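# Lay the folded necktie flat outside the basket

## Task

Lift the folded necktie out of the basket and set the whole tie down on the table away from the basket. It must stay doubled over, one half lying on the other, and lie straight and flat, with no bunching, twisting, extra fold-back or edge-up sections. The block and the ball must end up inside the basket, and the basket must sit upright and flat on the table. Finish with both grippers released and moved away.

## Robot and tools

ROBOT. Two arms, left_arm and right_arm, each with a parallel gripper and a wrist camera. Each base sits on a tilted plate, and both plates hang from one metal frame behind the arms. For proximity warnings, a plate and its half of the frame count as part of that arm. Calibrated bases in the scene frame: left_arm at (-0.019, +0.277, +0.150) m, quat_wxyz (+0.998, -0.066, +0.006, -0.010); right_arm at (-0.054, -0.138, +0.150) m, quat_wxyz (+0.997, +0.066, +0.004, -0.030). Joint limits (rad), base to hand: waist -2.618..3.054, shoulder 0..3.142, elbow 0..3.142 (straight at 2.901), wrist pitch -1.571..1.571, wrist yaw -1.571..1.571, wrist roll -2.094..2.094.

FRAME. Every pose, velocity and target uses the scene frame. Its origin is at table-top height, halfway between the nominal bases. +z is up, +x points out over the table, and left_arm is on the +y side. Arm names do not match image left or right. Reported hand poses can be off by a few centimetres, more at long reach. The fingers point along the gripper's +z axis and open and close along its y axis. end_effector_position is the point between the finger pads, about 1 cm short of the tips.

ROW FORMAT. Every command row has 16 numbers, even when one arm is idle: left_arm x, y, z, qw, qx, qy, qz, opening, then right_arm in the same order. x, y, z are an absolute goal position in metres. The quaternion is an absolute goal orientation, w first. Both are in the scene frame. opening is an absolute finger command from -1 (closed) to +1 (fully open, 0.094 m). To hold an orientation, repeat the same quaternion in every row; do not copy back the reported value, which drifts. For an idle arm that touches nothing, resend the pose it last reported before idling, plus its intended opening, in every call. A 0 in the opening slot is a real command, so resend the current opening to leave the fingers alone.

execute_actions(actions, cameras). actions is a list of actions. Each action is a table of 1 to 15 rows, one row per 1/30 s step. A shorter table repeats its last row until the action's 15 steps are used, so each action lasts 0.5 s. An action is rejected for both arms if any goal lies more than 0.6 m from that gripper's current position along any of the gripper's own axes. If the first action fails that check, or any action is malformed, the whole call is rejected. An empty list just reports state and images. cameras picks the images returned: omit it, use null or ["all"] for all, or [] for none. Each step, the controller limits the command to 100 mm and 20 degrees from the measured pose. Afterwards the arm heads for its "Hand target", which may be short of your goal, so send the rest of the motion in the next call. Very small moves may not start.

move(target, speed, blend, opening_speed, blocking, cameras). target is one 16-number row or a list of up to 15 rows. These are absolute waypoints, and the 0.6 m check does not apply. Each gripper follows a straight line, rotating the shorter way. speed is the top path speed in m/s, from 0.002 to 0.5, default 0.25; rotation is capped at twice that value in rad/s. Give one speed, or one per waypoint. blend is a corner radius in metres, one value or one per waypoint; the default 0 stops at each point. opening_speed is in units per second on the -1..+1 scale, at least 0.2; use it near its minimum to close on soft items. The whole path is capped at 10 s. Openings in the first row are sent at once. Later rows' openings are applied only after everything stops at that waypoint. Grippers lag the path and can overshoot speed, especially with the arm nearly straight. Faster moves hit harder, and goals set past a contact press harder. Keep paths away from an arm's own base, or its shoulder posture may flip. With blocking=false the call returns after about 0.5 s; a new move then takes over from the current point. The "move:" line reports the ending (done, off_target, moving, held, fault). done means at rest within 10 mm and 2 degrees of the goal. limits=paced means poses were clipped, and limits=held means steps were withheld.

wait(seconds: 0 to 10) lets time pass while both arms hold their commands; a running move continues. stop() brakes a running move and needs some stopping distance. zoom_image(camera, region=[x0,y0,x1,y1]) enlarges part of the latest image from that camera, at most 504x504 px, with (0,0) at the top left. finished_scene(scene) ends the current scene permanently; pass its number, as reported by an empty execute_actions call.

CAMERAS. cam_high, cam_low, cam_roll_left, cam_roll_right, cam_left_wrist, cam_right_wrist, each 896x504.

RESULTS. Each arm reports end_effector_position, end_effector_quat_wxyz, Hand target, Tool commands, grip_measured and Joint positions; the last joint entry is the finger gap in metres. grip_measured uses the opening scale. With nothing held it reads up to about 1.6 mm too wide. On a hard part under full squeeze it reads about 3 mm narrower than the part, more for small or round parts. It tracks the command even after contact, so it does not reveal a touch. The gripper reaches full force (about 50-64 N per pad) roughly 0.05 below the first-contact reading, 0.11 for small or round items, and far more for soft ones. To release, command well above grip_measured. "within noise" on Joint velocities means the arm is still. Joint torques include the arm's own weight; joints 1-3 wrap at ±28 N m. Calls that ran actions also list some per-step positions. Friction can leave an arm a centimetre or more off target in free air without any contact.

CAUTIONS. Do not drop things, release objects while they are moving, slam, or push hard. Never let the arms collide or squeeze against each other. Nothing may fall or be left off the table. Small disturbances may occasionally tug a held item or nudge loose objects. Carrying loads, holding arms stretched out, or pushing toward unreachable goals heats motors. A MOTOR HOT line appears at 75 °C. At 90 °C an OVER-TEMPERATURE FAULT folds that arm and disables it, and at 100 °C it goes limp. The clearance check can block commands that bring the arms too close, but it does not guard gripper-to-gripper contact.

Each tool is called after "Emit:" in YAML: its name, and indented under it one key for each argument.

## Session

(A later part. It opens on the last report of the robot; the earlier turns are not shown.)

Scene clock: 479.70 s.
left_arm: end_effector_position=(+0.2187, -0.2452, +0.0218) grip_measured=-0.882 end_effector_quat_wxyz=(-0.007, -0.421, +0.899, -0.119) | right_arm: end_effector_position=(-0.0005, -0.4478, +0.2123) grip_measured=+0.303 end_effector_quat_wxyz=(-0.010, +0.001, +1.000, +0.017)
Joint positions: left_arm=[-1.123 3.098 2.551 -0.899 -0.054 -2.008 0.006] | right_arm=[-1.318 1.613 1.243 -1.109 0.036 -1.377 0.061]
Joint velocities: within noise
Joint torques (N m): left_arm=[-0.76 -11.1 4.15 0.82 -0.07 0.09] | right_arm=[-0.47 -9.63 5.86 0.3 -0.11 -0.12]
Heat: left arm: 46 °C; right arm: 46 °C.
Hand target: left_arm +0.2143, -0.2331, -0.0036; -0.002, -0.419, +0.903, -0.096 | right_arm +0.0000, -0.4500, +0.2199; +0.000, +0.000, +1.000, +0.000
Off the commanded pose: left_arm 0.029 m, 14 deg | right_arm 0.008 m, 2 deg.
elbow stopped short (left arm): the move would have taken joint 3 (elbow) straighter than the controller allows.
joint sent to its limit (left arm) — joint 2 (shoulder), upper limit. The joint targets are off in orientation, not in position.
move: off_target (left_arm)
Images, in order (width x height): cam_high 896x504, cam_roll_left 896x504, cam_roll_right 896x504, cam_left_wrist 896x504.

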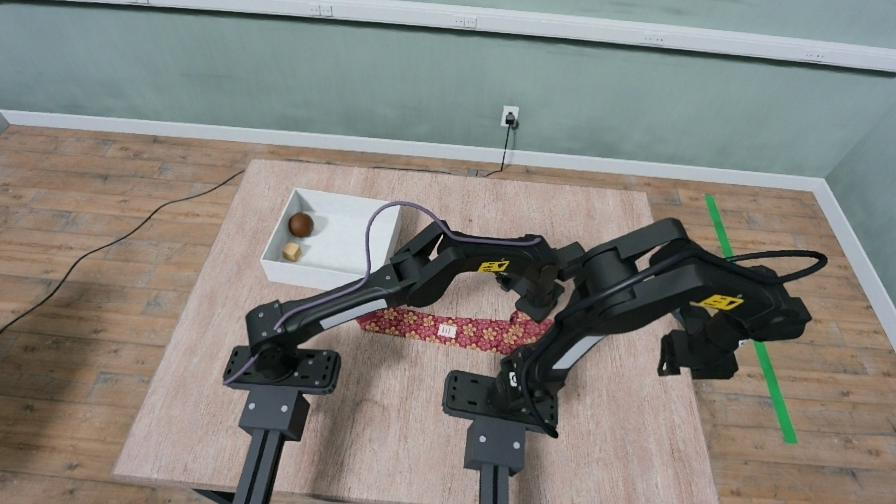

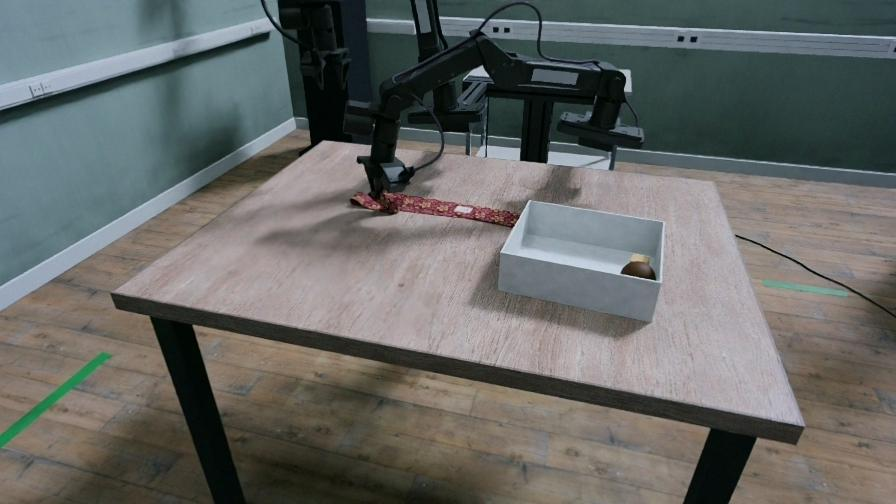

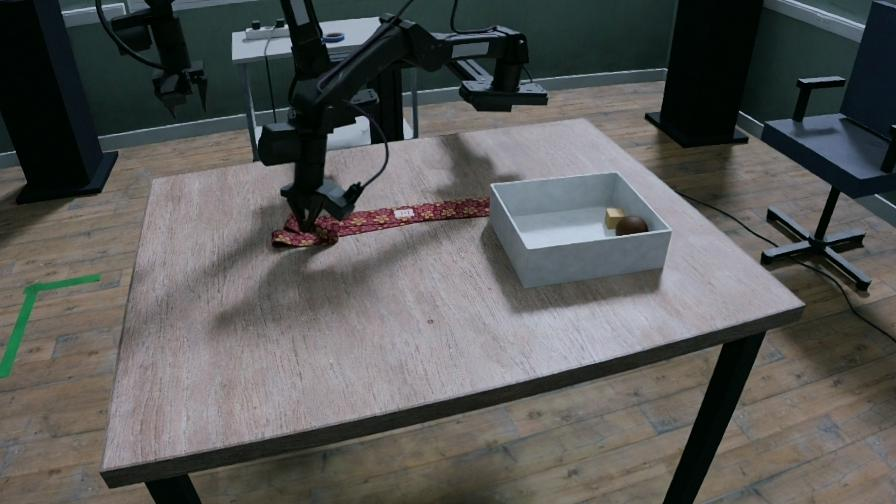

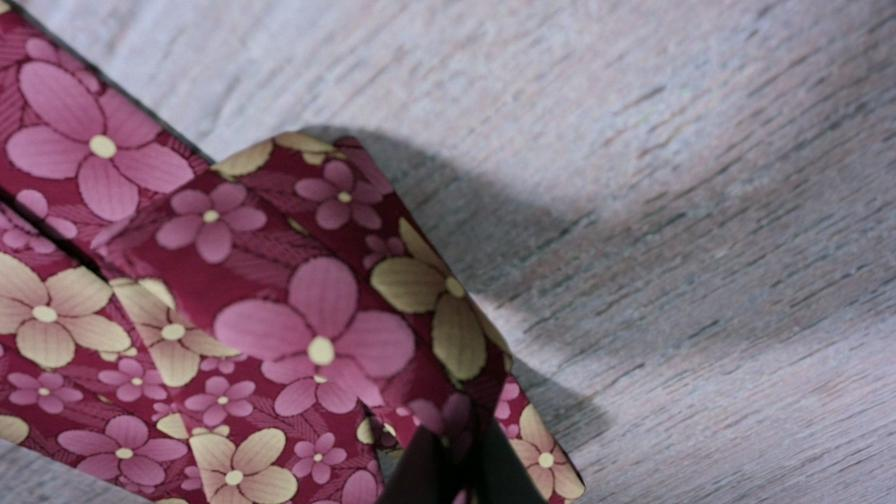

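Emit:
move:
  target:
    - [0.22,-0.19,-0.005,0,-0.42,0.907,0,-1,0.0,-0.45,0.22,0,0,1,0,0.3]
  speed: 0.08
  cameras: ["cam_left_wrist"]

Emit:
move:
  target:
    - [0.22,-0.19,-0.005,0,-0.42,0.907,0,0,0.0,-0.45,0.22,0,0,1,0,0.3]
    - [0.22,-0.19,0.09,0,-0.42,0.907,0,0,0.0,-0.45,0.22,0,0,1,0,0.3]
    - [0.18,0.05,0.2,0,0,1,0,0,0.0,-0.45,0.22,0,0,1,0,0.3]
    - [0.14,0.32,0.22,0,0,1,0,0,0.0,-0.45,0.22,0,0,1,0,0.3]
  speed: 0.15
  opening_speed: 0.7

Scene clock: 492.07 s.
left_arm: end_effector_position=(+0.2225, -0.2032, +0.0138) grip_measured=-0.882 end_effector_quat_wxyz=(-0.006, -0.422, +0.906, -0.045) | right_arm: end_effector_position=(-0.0005, -0.4478, +0.2123) grip_measured=+0.303 end_effector_quat_wxyz=(-0.010, +0.001, +1.000, +0.017)
Joint positions: left_arm=[-1.083 3.098 2.549 -1.043 -0.056 -1.973 0.006] | right_arm=[-1.318 1.613 1.243 -1.109 0.036 -1.377 0.061]
Joint velocities: within noise
Joint torques (N m): left_arm=[-0.64 -10.96 5.42 0.12 -0.09 0.05] | right_arm=[-0.53 -9.74 5.76 0.27 -0.13 -0.11]
Heat: left arm: 46 °C; right arm: 46 °C.
Hand target: left_arm +0.2196, -0.1894, -0.0042; +0.000, -0.420, +0.907, -0.018 | right_arm +0.0000, -0.4500, +0.2199; +0.000, +0.000, +1.000, +0.000
Off the commanded pose: left_arm 0.023 m, 5 deg | right_arm 0.008 m, 2 deg.
joint sent to its limit (left arm) — joint 2 (shoulder), upper limit. The joint targets still meet the commanded pose.
move: off_target (left_arm)
Images, in order (width x height): cam_left_wrist 896x504.

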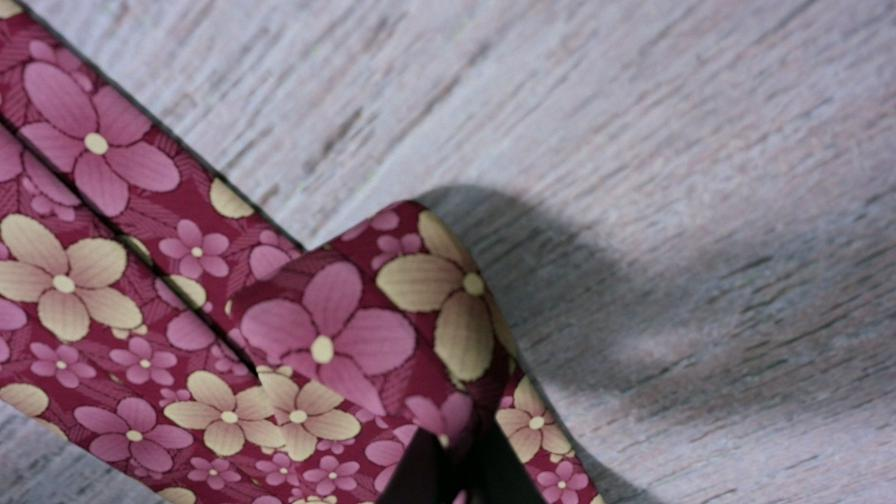

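Scene clock: 500.07 s.
left_arm: end_effector_position=(+0.1456, +0.3201, +0.2197) grip_measured=-0.002 end_effector_quat_wxyz=(+0.002, +0.000, +1.000, +0.002) | right_arm: end_effector_position=(-0.0005, -0.4478, +0.2123) grip_measured=+0.303 end_effector_quat_wxyz=(-0.010, +0.001, +1.000, +0.017)
Joint positions: left_arm=[0.076 1.136 0.759 -1.168 -0.134 0.056 0.047] | right_arm=[-1.318 1.613 1.243 -1.109 0.036 -1.377 0.061]
Joint velocities: within noise
Joint torques (N m): left_arm=[0.31 -3.37 4.19 0.1 0.09 -0.01] | right_arm=[-0.42 -9.57 5.72 0.27 -0.12 -0.09]
Heat: left arm: 47 °C; right arm: 46 °C.
Hand target: left_arm +0.1401, +0.3200, +0.2199; +0.000, +0.000, +1.000, +0.000 | right_arm +0.0000, -0.4500, +0.2199; +0.000, +0.000, +1.000, +0.000
Off the commanded pose: left_arm 0.006 m, 0 deg | right_arm 0.008 m, 2 deg.
move: done

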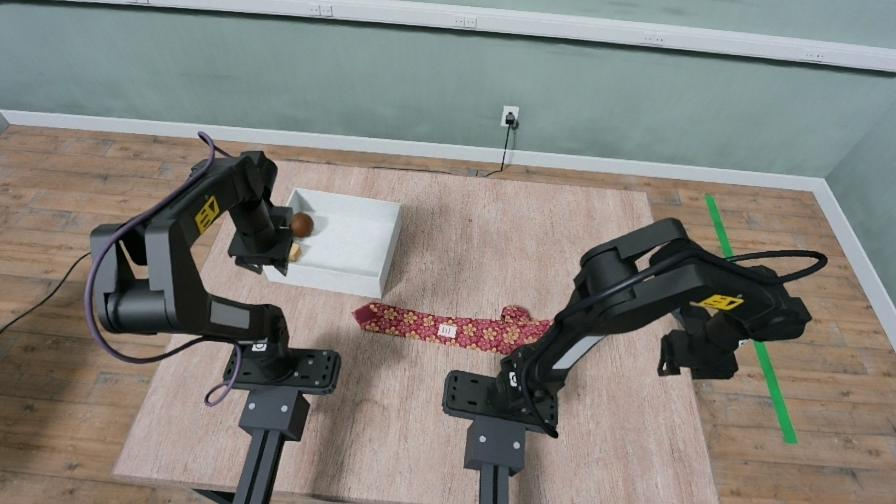

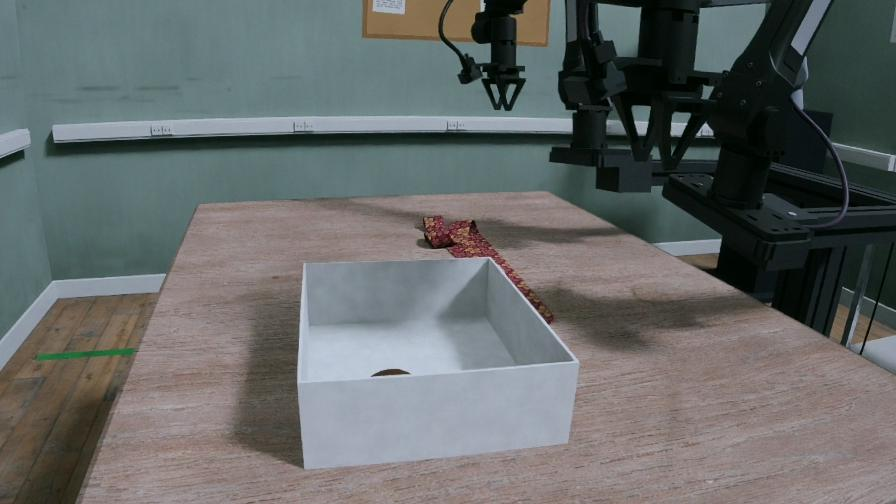

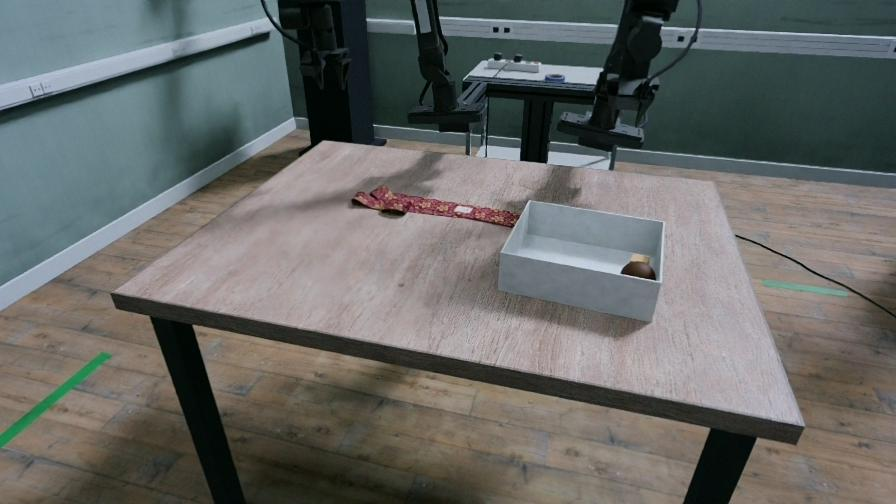

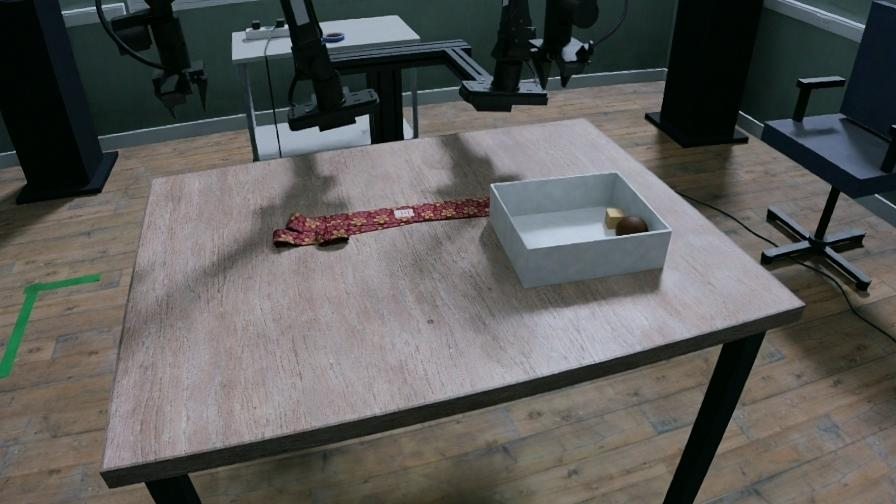

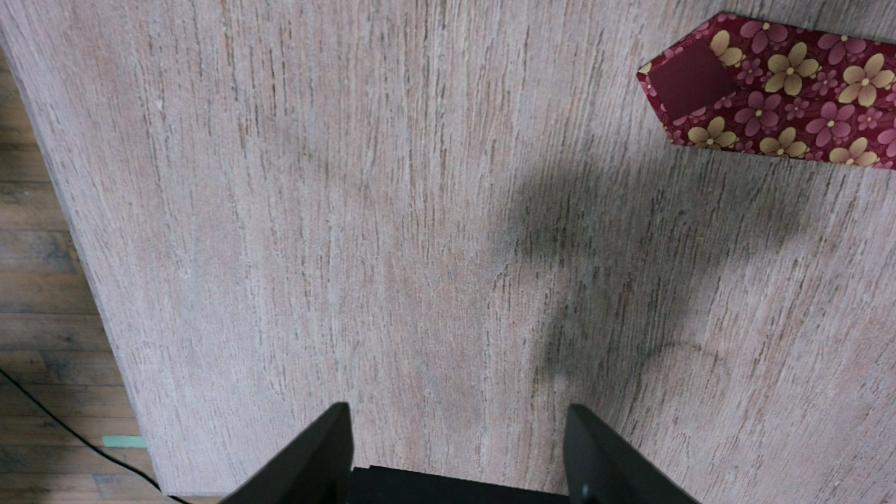

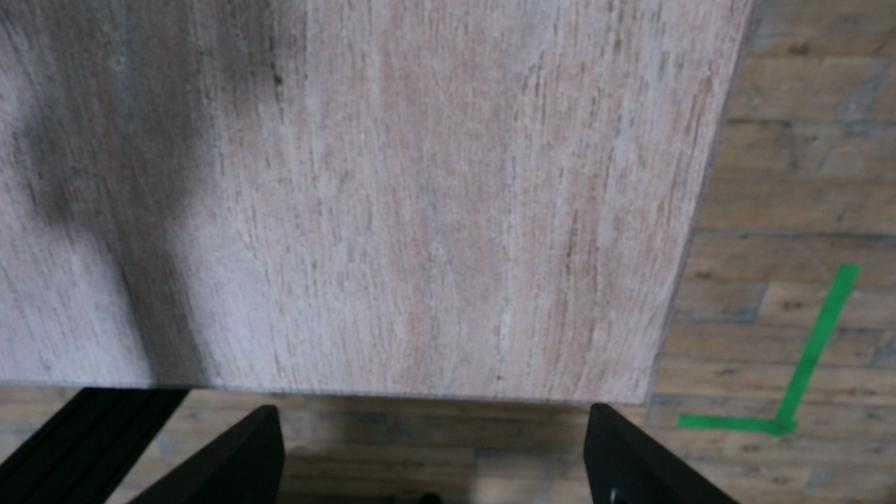

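Emit:
move:
  target:
    - [0.14,0.32,0.22,0,0,1,0,0,0.16,-0.22,0.20,0,0,1,0,0.3]
  speed: 0.3
  cameras: ["cam_right_wrist","cam_high"]

Scene clock: 507.63 s.
left_arm: end_effector_position=(+0.1456, +0.3201, +0.2197) grip_measured=-0.002 end_effector_quat_wxyz=(+0.002, +0.000, +1.000, +0.002) | right_arm: end_effector_position=(+0.1496, -0.2177, +0.1962) grip_measured=+0.303 end_effector_quat_wxyz=(-0.014, -0.003, +1.000, +0.007)
Joint positions: left_arm=[0.076 1.136 0.759 -1.168 -0.134 0.057 0.047] | right_arm=[-0.191 1.391 0.851 -1.025 0.121 -0.255 0.061]
Joint velocities: within noise
Joint torques (N m): left_arm=[0.2 -3.51 4.27 0.05 0.09 0.02] | right_arm=[1.54 -3.37 8.23 0.33 0.05 0.1]
Heat: left arm: 44 °C; right arm: 46 °C.
Hand target: left_arm +0.1402, +0.3200, +0.2199; +0.000, +0.000, +1.000, +0.000 | right_arm +0.1599, -0.2199, +0.2002; +0.000, +0.000, +1.000, +0.000
Off the commanded pose: left_arm 0.006 m, 0 deg | right_arm 0.011 m, 2 deg.
move: off_target (right_arm)
Images, in order (width x height): cam_high 896x504, cam_right_wrist 896x504.

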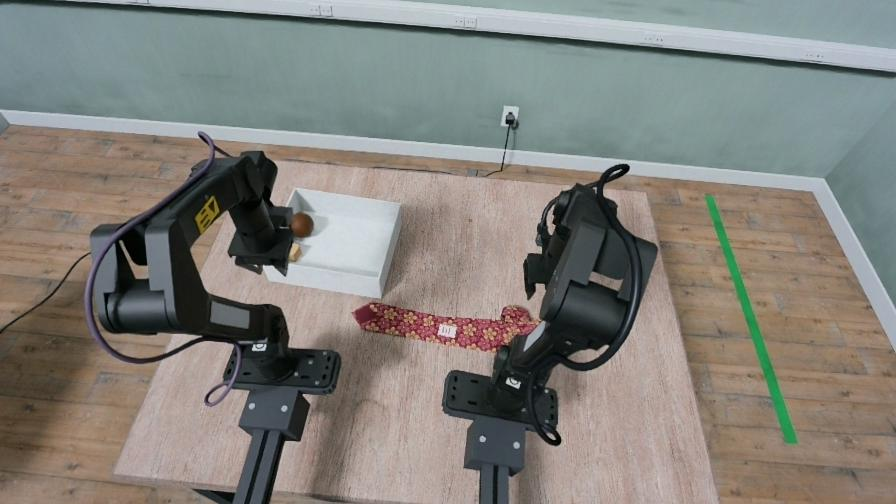

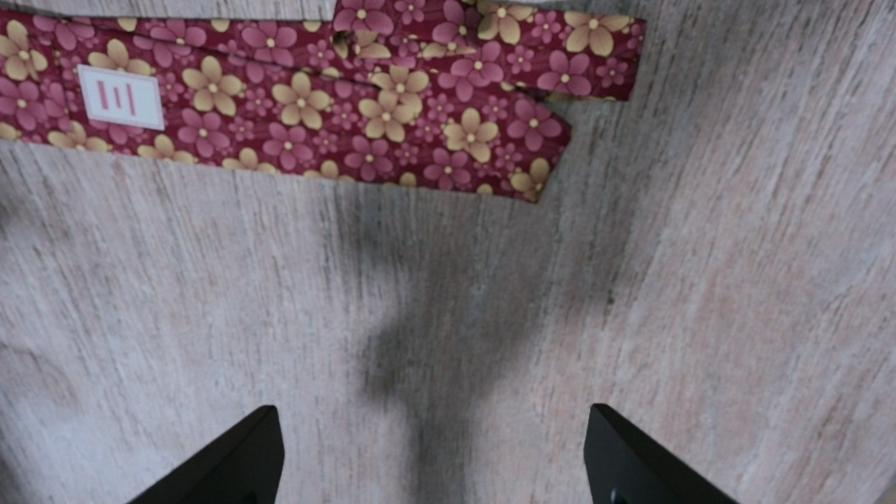

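Emit:
move:
  target: [0.14,0.32,0.22,0,0,1,0,0,0.20,-0.25,0.22,0,0,1,0,0.3]
  speed: 0.15

Scene clock: 551.07 s.
left_arm: end_effector_position=(+0.1456, +0.3201, +0.2197) grip_measured=-0.002 end_effector_quat_wxyz=(+0.002, +0.000, +1.000, +0.002) | right_arm: end_effector_position=(+0.1964, -0.2460, +0.2161) grip_measured=+0.303 end_effector_quat_wxyz=(-0.002, +0.002, +1.000, +0.002)
Joint positions: left_arm=[0.076 1.136 0.759 -1.168 -0.134 0.057 0.047] | right_arm=[-0.239 1.543 1.082 -1.072 0.122 -0.297 0.061]
Joint velocities: within noise
Joint torques (N m): left_arm=[-0.06 -3.26 4.26 0.05 0.03 0.09] | right_arm=[0.29 -4.71 8.79 0.12 0.05 -0.12]
Heat: left arm: 38 °C; right arm: 42 °C.
Hand target: left_arm +0.1402, +0.3200, +0.2199; +0.000, +0.000, +1.000, +0.000 | right_arm +0.1999, -0.2500, +0.2199; +0.000, +0.000, +1.000, +0.000
Off the commanded pose: left_arm 0.006 m, 0 deg | right_arm 0.007 m, 0 deg.
move: done

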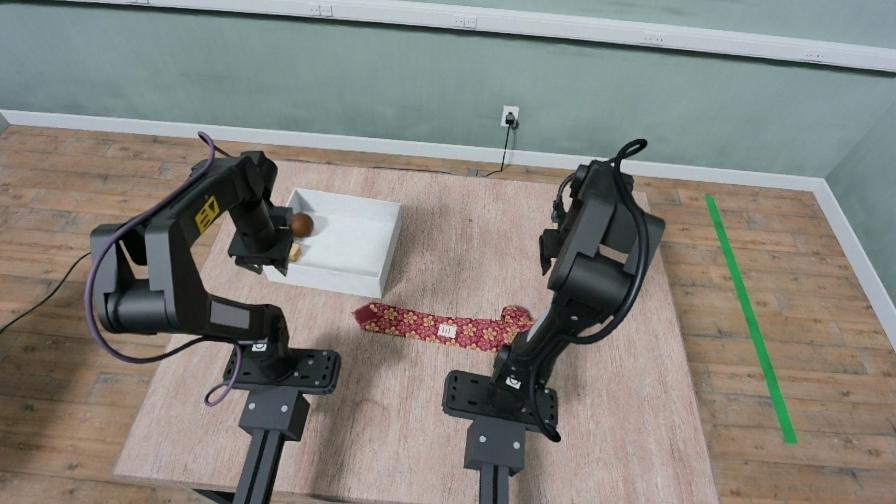

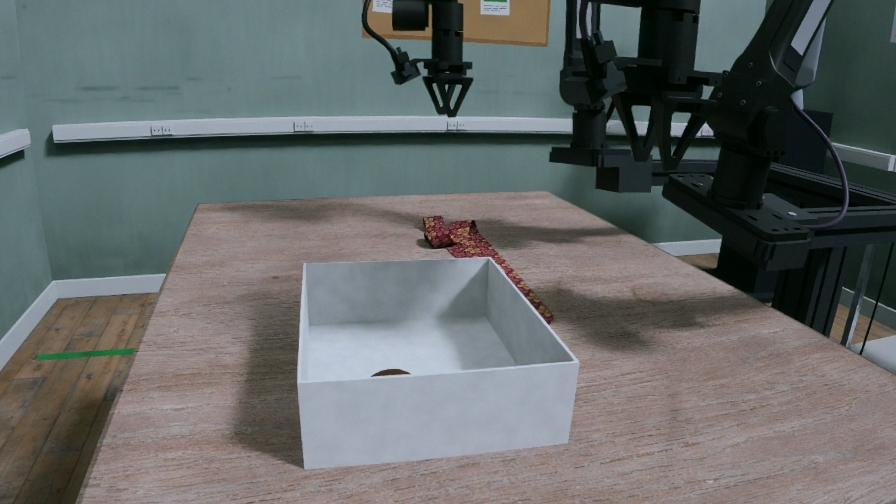

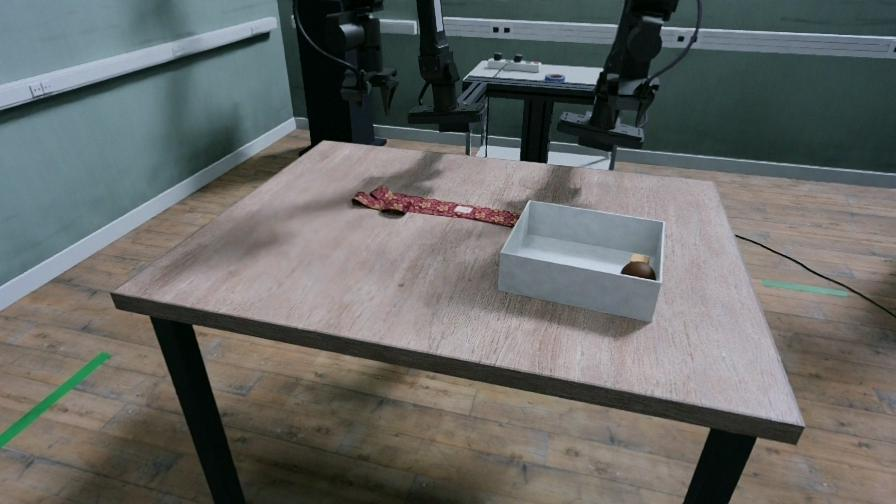

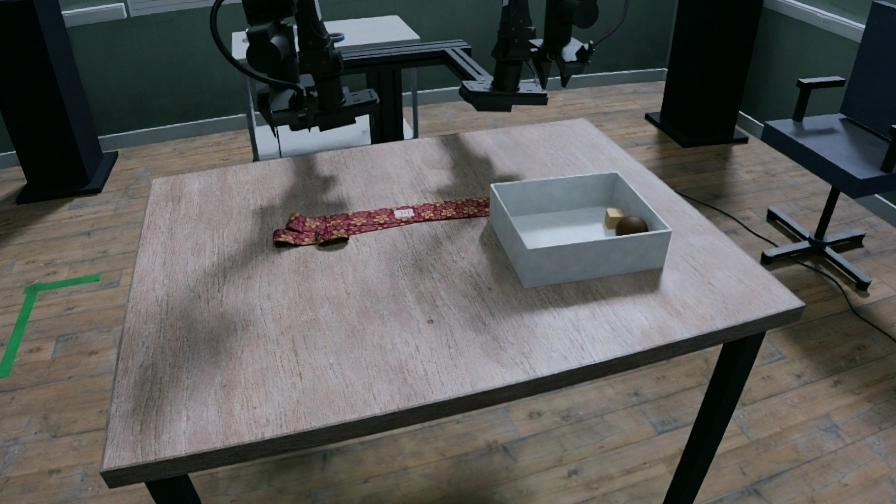

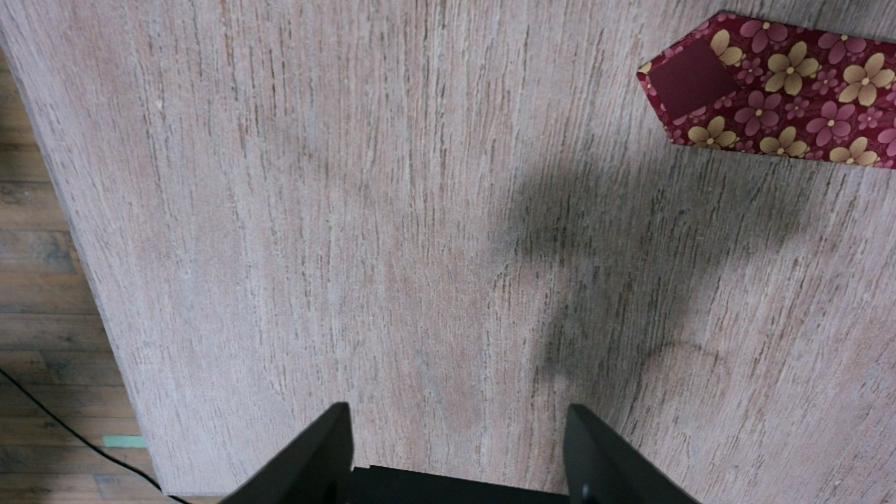

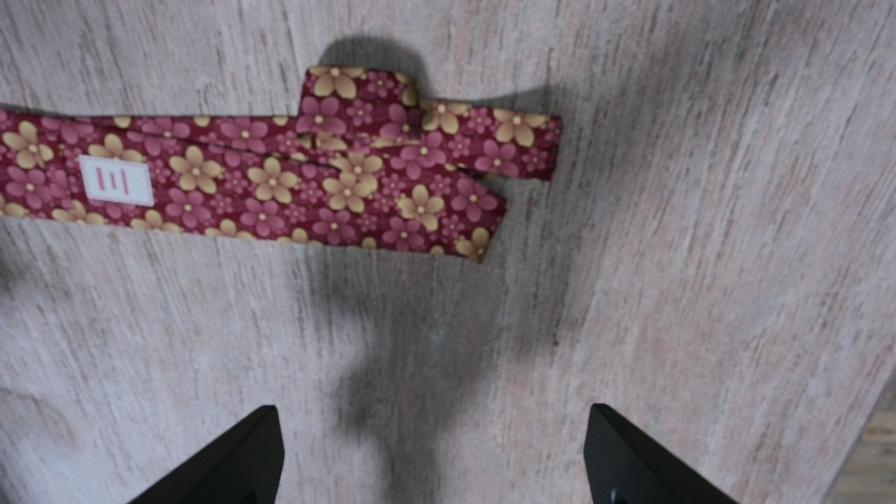

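Emit:
zoom_image:
  camera: "cam_right_wrist"
  region: [240, 20, 620, 290]

Emit:
zoom_image:
  camera: "cam_roll_left"
  region: [330, 170, 480, 250]

Emit:
zoom_image:
  camera: "cam_roll_right"
  region: [260, 190, 420, 280]

Scaled by 1.326 from the camera's 896x504 image, which has a finer 1280x720 frame.

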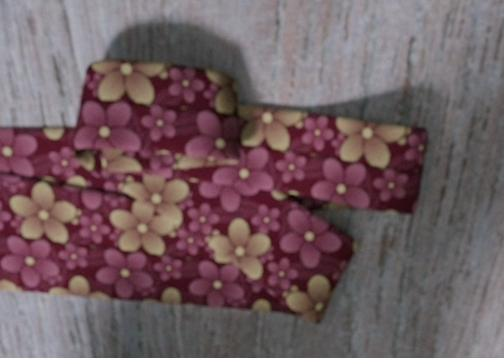

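Scaled by 3.360 from the camera's 896x504 image, which has a finer 1280x720 frame.

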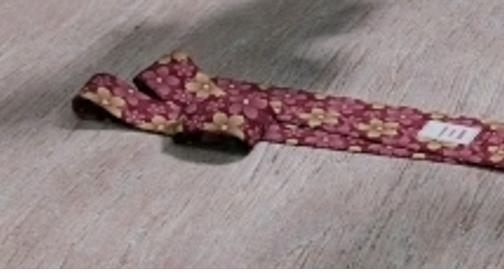

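Scaled by 3.150 from the camera's 896x504 image, which has a finer 1280x720 frame.

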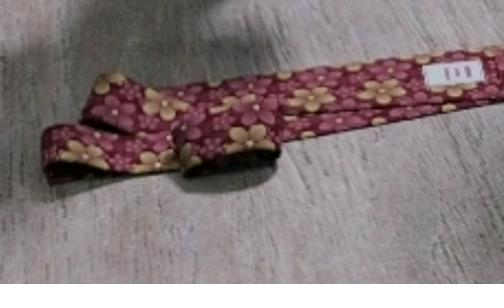

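Emit:
move:
  target: [0.14,0.32,0.22,0,0,1,0,0,0.20,-0.21,0.10,0,0,1,0,0.3]
  speed: 0.15
  cameras: ["cam_right_wrist","cam_high"]

Emit:
zoom_image:
  camera: "cam_right_wrist"
  region: [200, 0, 700, 400]

Scene clock: 573.80 s.
left_arm: end_effector_position=(+0.1456, +0.3201, +0.2197) grip_measured=-0.002 end_effector_quat_wxyz=(+0.002, +0.000, +1.000, +0.002) | right_arm: end_effector_position=(+0.1974, -0.2118, +0.1023) grip_measured=+0.303 end_effector_quat_wxyz=(-0.003, +0.000, +1.000, +0.004)
Joint positions: left_arm=[0.076 1.136 0.759 -1.168 -0.134 0.057 0.047] | right_arm=[-0.169 1.756 0.787 -0.576 0.122 -0.229 0.061]
Joint velocities: within noise
Joint torques (N m): left_arm=[0.23 -3.36 4.26 0.07 0.04 0.1] | right_arm=[2.03 -5.24 4.71 0.39 0.04 0.13]
Heat: left arm: 38 °C; right arm: 43 °C.
Hand target: left_arm +0.1402, +0.3200, +0.2199; +0.000, +0.000, +1.000, +0.000 | right_arm +0.1998, -0.2099, +0.1000; +0.000, +0.000, +1.000, +0.000
Off the commanded pose: left_arm 0.006 m, 0 deg | right_arm 0.004 m, 1 deg.
move: done
Images, in order (width x height): cam_high 896x504, cam_right_wrist 896x504.

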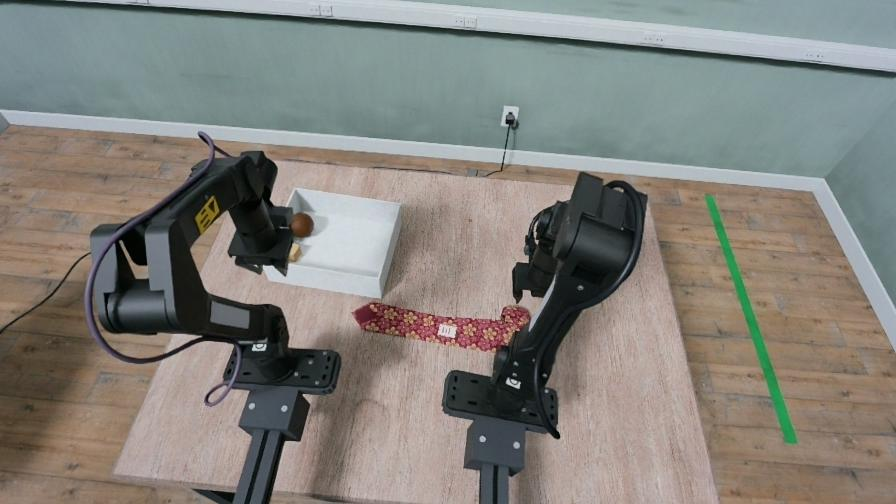

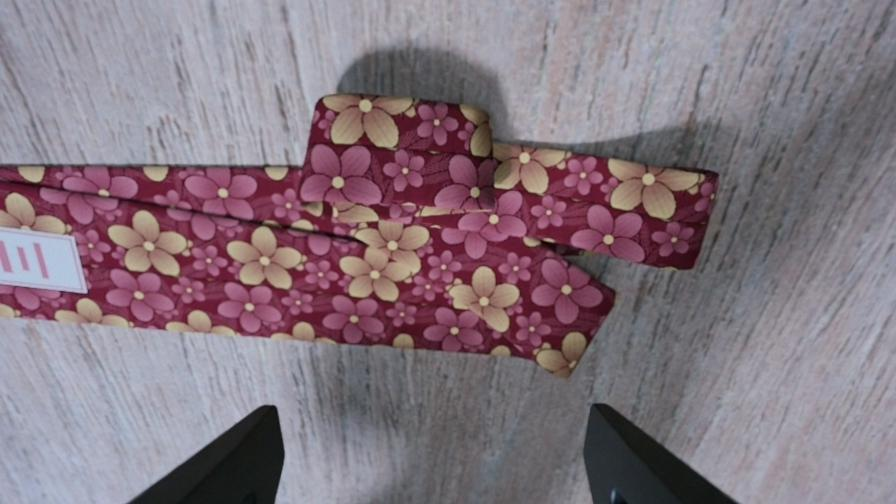

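Scaled by 1.008 from the camera's 896x504 image, which has a finer 1280x720 frame.

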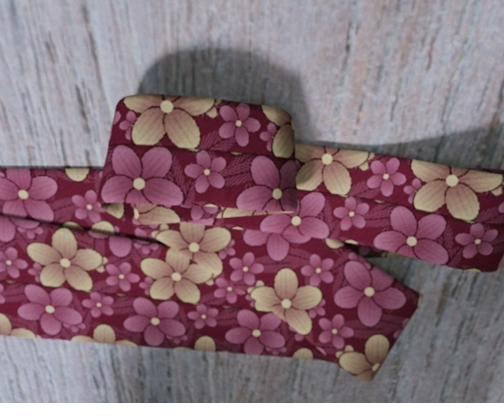

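Emit:
zoom_image:
  camera: "cam_roll_right"
  region: [265, 200, 355, 255]

Emit:
move:
  target: [0.14,0.32,0.22,0,0,1,0,0,0.22,-0.31,0.10,0,-0.7071,0.7071,0,0.3]
  speed: 0.15
  cameras: ["cam_right_wrist","cam_roll_left"]

Emit:
zoom_image:
  camera: "cam_right_wrist"
  region: [200, 0, 700, 400]

This scene's latest camera images include none from cam_roll_right. They are from: cam_high, cam_right_wrist. cam_roll_right's image comes with the result of a call that names it in "cameras".

Scene clock: 609.23 s.
left_arm: end_effector_position=(+0.1456, +0.3201, +0.2197) grip_measured=-0.002 end_effector_quat_wxyz=(+0.002, +0.000, +1.000, +0.002) | right_arm: end_effector_position=(+0.2188, -0.3086, +0.0999) grip_measured=+0.303 end_effector_quat_wxyz=(+0.004, +0.703, -0.711, +0.008)
Joint positions: left_arm=[0.076 1.136 0.759 -1.168 -0.134 0.057 0.047] | right_arm=[-0.448 1.885 1.008 -0.614 0.125 -2.074 0.061]
Joint velocities: within noise
Joint torques (N m): left_arm=[0.02 -3.48 4.23 0.05 0.11 0.05] | right_arm=[0.42 -6.63 7.38 0.05 -0.08 -0.1]
Heat: left arm: 37 °C; right arm: 43 °C.
Hand target: left_arm +0.1402, +0.3200, +0.2199; +0.000, +0.000, +1.000, +0.000 | right_arm +0.2200, -0.3099, +0.1000; +0.001, +0.705, -0.709, +0.001
Off the commanded pose: left_arm 0.006 m, 0 deg | right_arm 0.002 m, 1 deg.
joint sent to its limit (right arm) — joint 6 (wrist roll), lower limit. The joint targets still meet the commanded pose.
move: done
Images, in order (width x height): cam_roll_left 896x504, cam_right_wrist 896x504.

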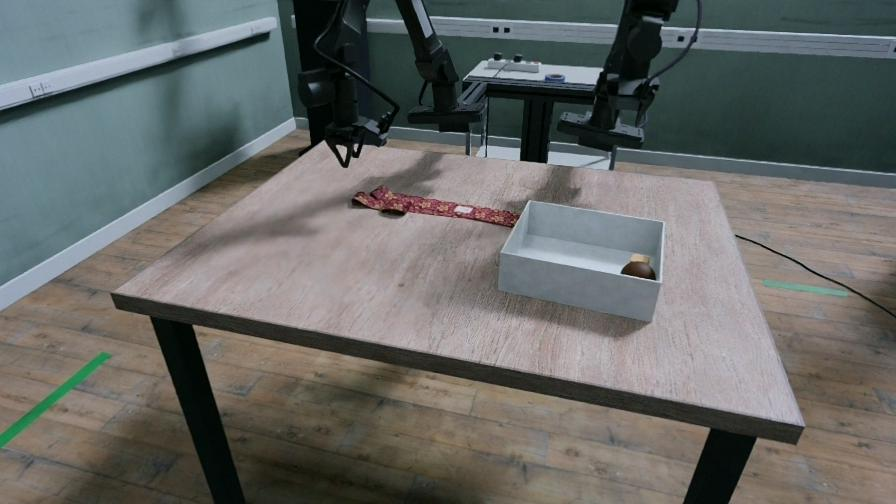

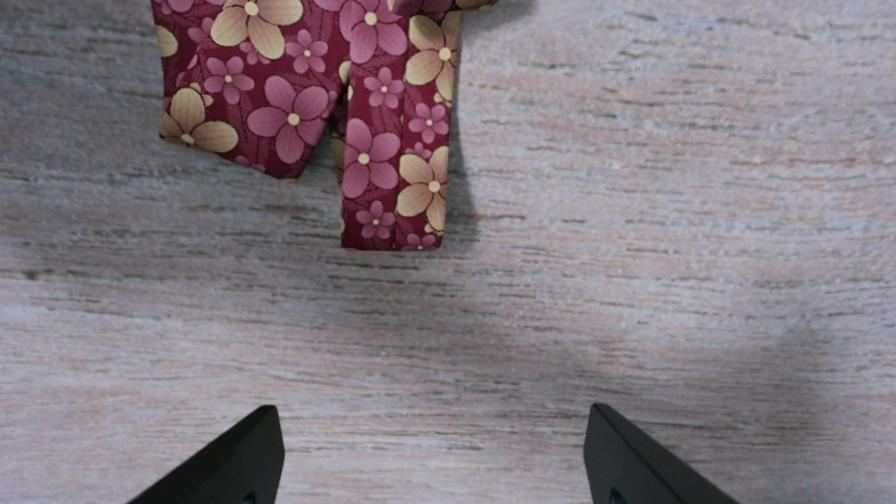

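Scaled by 1.008 from the camera's 896x504 image, which has a finer 1280x720 frame.

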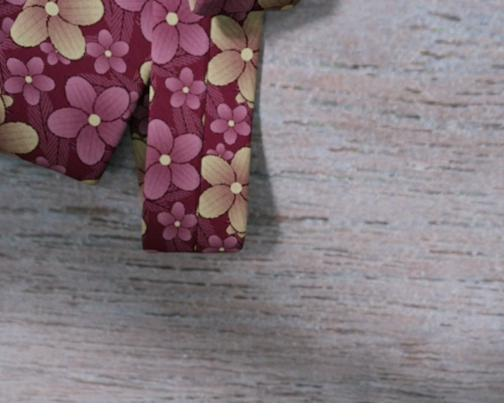

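Emit:
move:
  target: [0.14,0.32,0.22,0,0,1,0,0,0.22,-0.275,0.12,0,-0.7071,0.7071,0,0.3]
  speed: 0.15
  cameras: ["cam_right_wrist","cam_roll_left"]

Emit:
zoom_image:
  camera: "cam_right_wrist"
  region: [200, 0, 700, 400]

Emit:
zoom_image:
  camera: "cam_roll_left"
  region: [340, 180, 420, 225]

Scene clock: 618.17 s.
left_arm: end_effector_position=(+0.1456, +0.3201, +0.2197) grip_measured=-0.002 end_effector_quat_wxyz=(+0.002, +0.000, +1.000, +0.002) | right_arm: end_effector_position=(+0.2213, -0.2782, +0.1114) grip_measured=+0.303 end_effector_quat_wxyz=(+0.004, +0.709, -0.706, -0.002)
Joint positions: left_arm=[0.076 1.136 0.759 -1.168 -0.134 0.057 0.047] | right_arm=[-0.355 1.846 0.993 -0.669 0.125 -1.992 0.061]
Joint velocities: within noise
Joint torques (N m): left_arm=[0.01 -3.4 4.18 0.01 0.08 0.07] | right_arm=[1.78 -10.15 4.82 -0.01 -0.02 0.11]
Heat: left arm: 37 °C; right arm: 44 °C.
Hand target: left_arm +0.1402, +0.3200, +0.2199; +0.000, +0.000, +1.000, +0.000 | right_arm +0.2200, -0.2751, +0.1196; +0.000, +0.707, -0.707, +0.000
Off the commanded pose: left_arm 0.006 m, 0 deg | right_arm 0.009 m, 1 deg.
move: done
Images, in order (width x height): cam_roll_left 896x504, cam_right_wrist 896x504.

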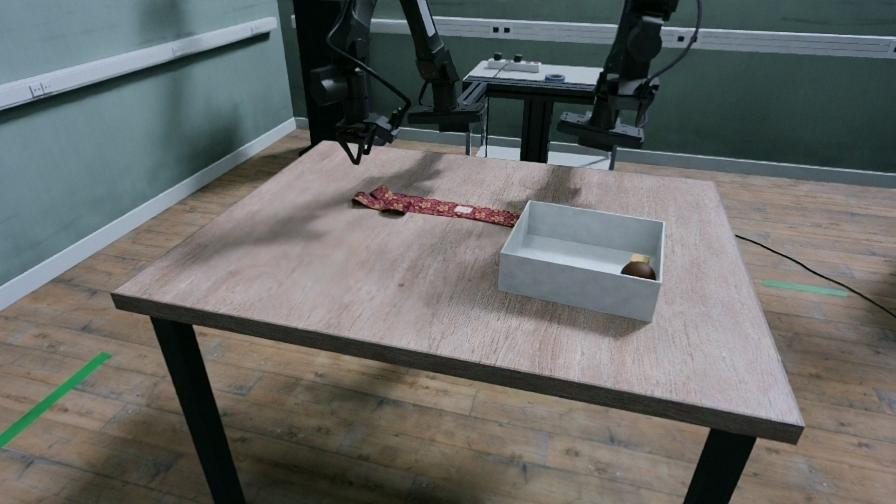

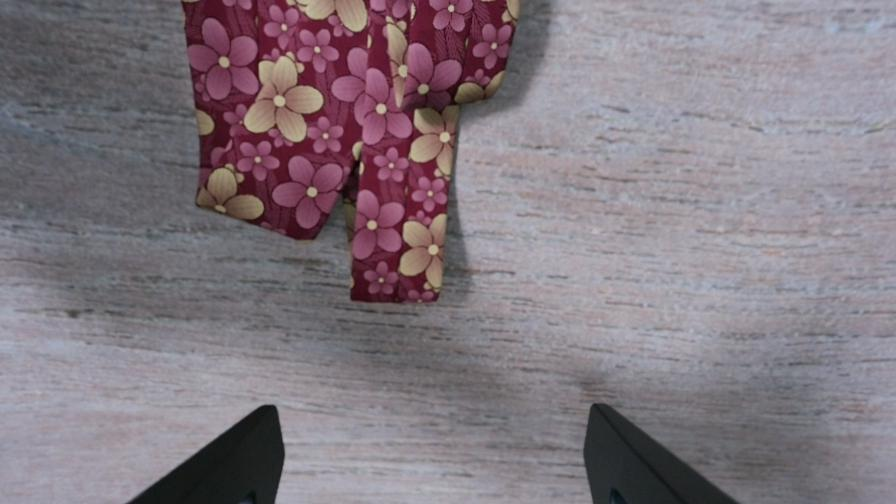

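Scaled by 1.008 from the camera's 896x504 image, which has a finer 1280x720 frame.

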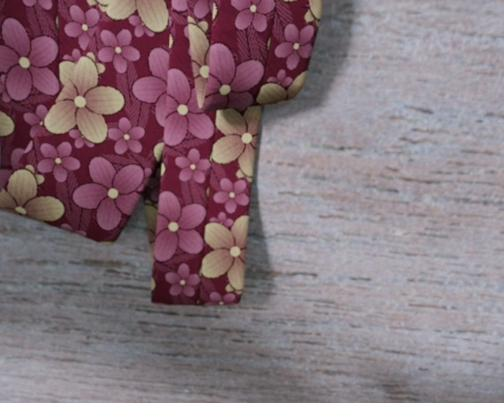

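Scaled by 6.300 from the camera's 896x504 image, which has a finer 1280x720 frame.

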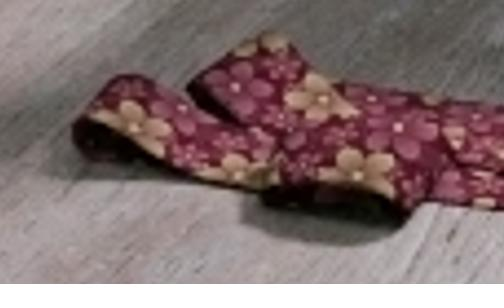

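Emit:
move:
  target:
    - [0.14,0.32,0.22,0,0,1,0,0,0.22,-0.22,0.15,0,0,1,0,0.3]
    - [0.14,0.32,0.22,0,0,1,0,0,0.22,-0.14,0.09,0,0.7071,0.7071,0,0.3]
  speed: 0.2
  blend: 0.03
  cameras: ["cam_right_wrist","cam_roll_left"]

Emit:
zoom_image:
  camera: "cam_right_wrist"
  region: [200, 0, 700, 400]

Scene clock: 637.03 s.
left_arm: end_effector_position=(+0.1456, +0.3201, +0.2197) grip_measured=-0.002 end_effector_quat_wxyz=(+0.002, +0.000, +1.000, +0.002) | right_arm: end_effector_position=(+0.2220, -0.1427, +0.0936) grip_measured=+0.303 end_effector_quat_wxyz=(+0.000, +0.708, +0.706, +0.005)
Joint positions: left_arm=[0.076 1.136 0.759 -1.168 -0.134 0.057 0.047] | right_arm=[0.092 1.865 0.837 -0.538 0.125 1.605 0.061]
Joint velocities: within noise
Joint torques (N m): left_arm=[0.09 -3.48 4.23 0.06 0.05 0.05] | right_arm=[2.3 -5.72 4.4 0.33 0.07 0.13]
Heat: left arm: 37 °C; right arm: 48 °C.
Hand target: left_arm +0.1402, +0.3200, +0.2199; +0.000, +0.000, +1.000, +0.000 | right_arm +0.2200, -0.1400, +0.0901; +0.000, +0.707, +0.707, +0.000
Off the commanded pose: left_arm 0.006 m, 0 deg | right_arm 0.005 m, 1 deg.
move: done
Images, in order (width x height): cam_roll_left 896x504, cam_right_wrist 896x504.

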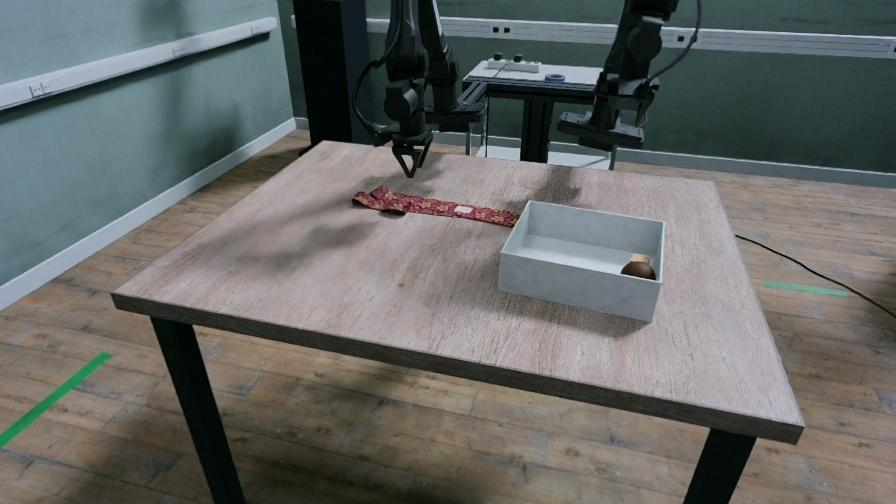

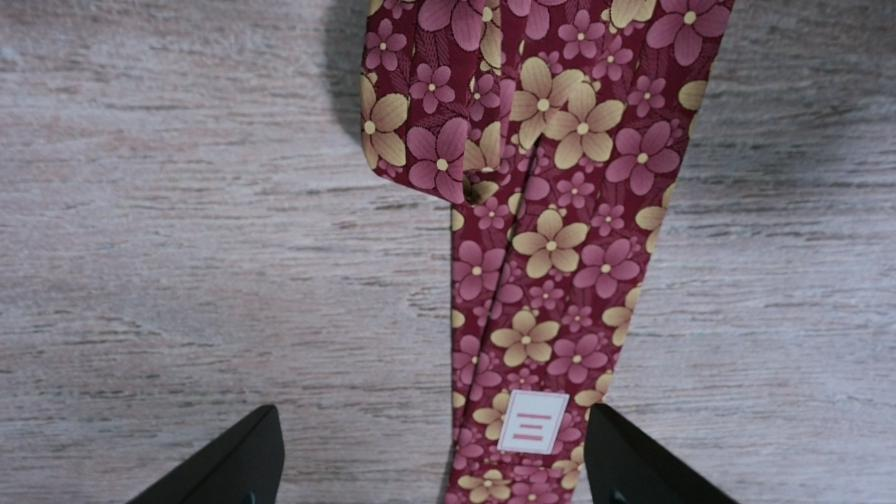

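Scaled by 1.008 from the camera's 896x504 image, which has a finer 1280x720 frame.

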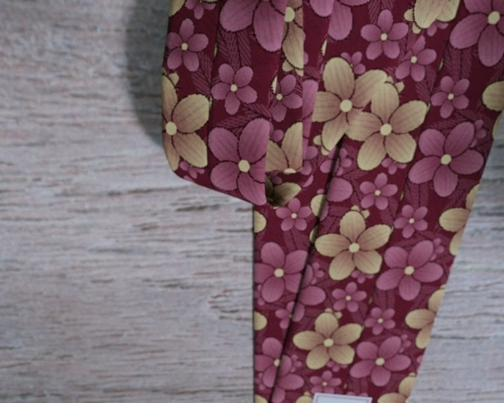

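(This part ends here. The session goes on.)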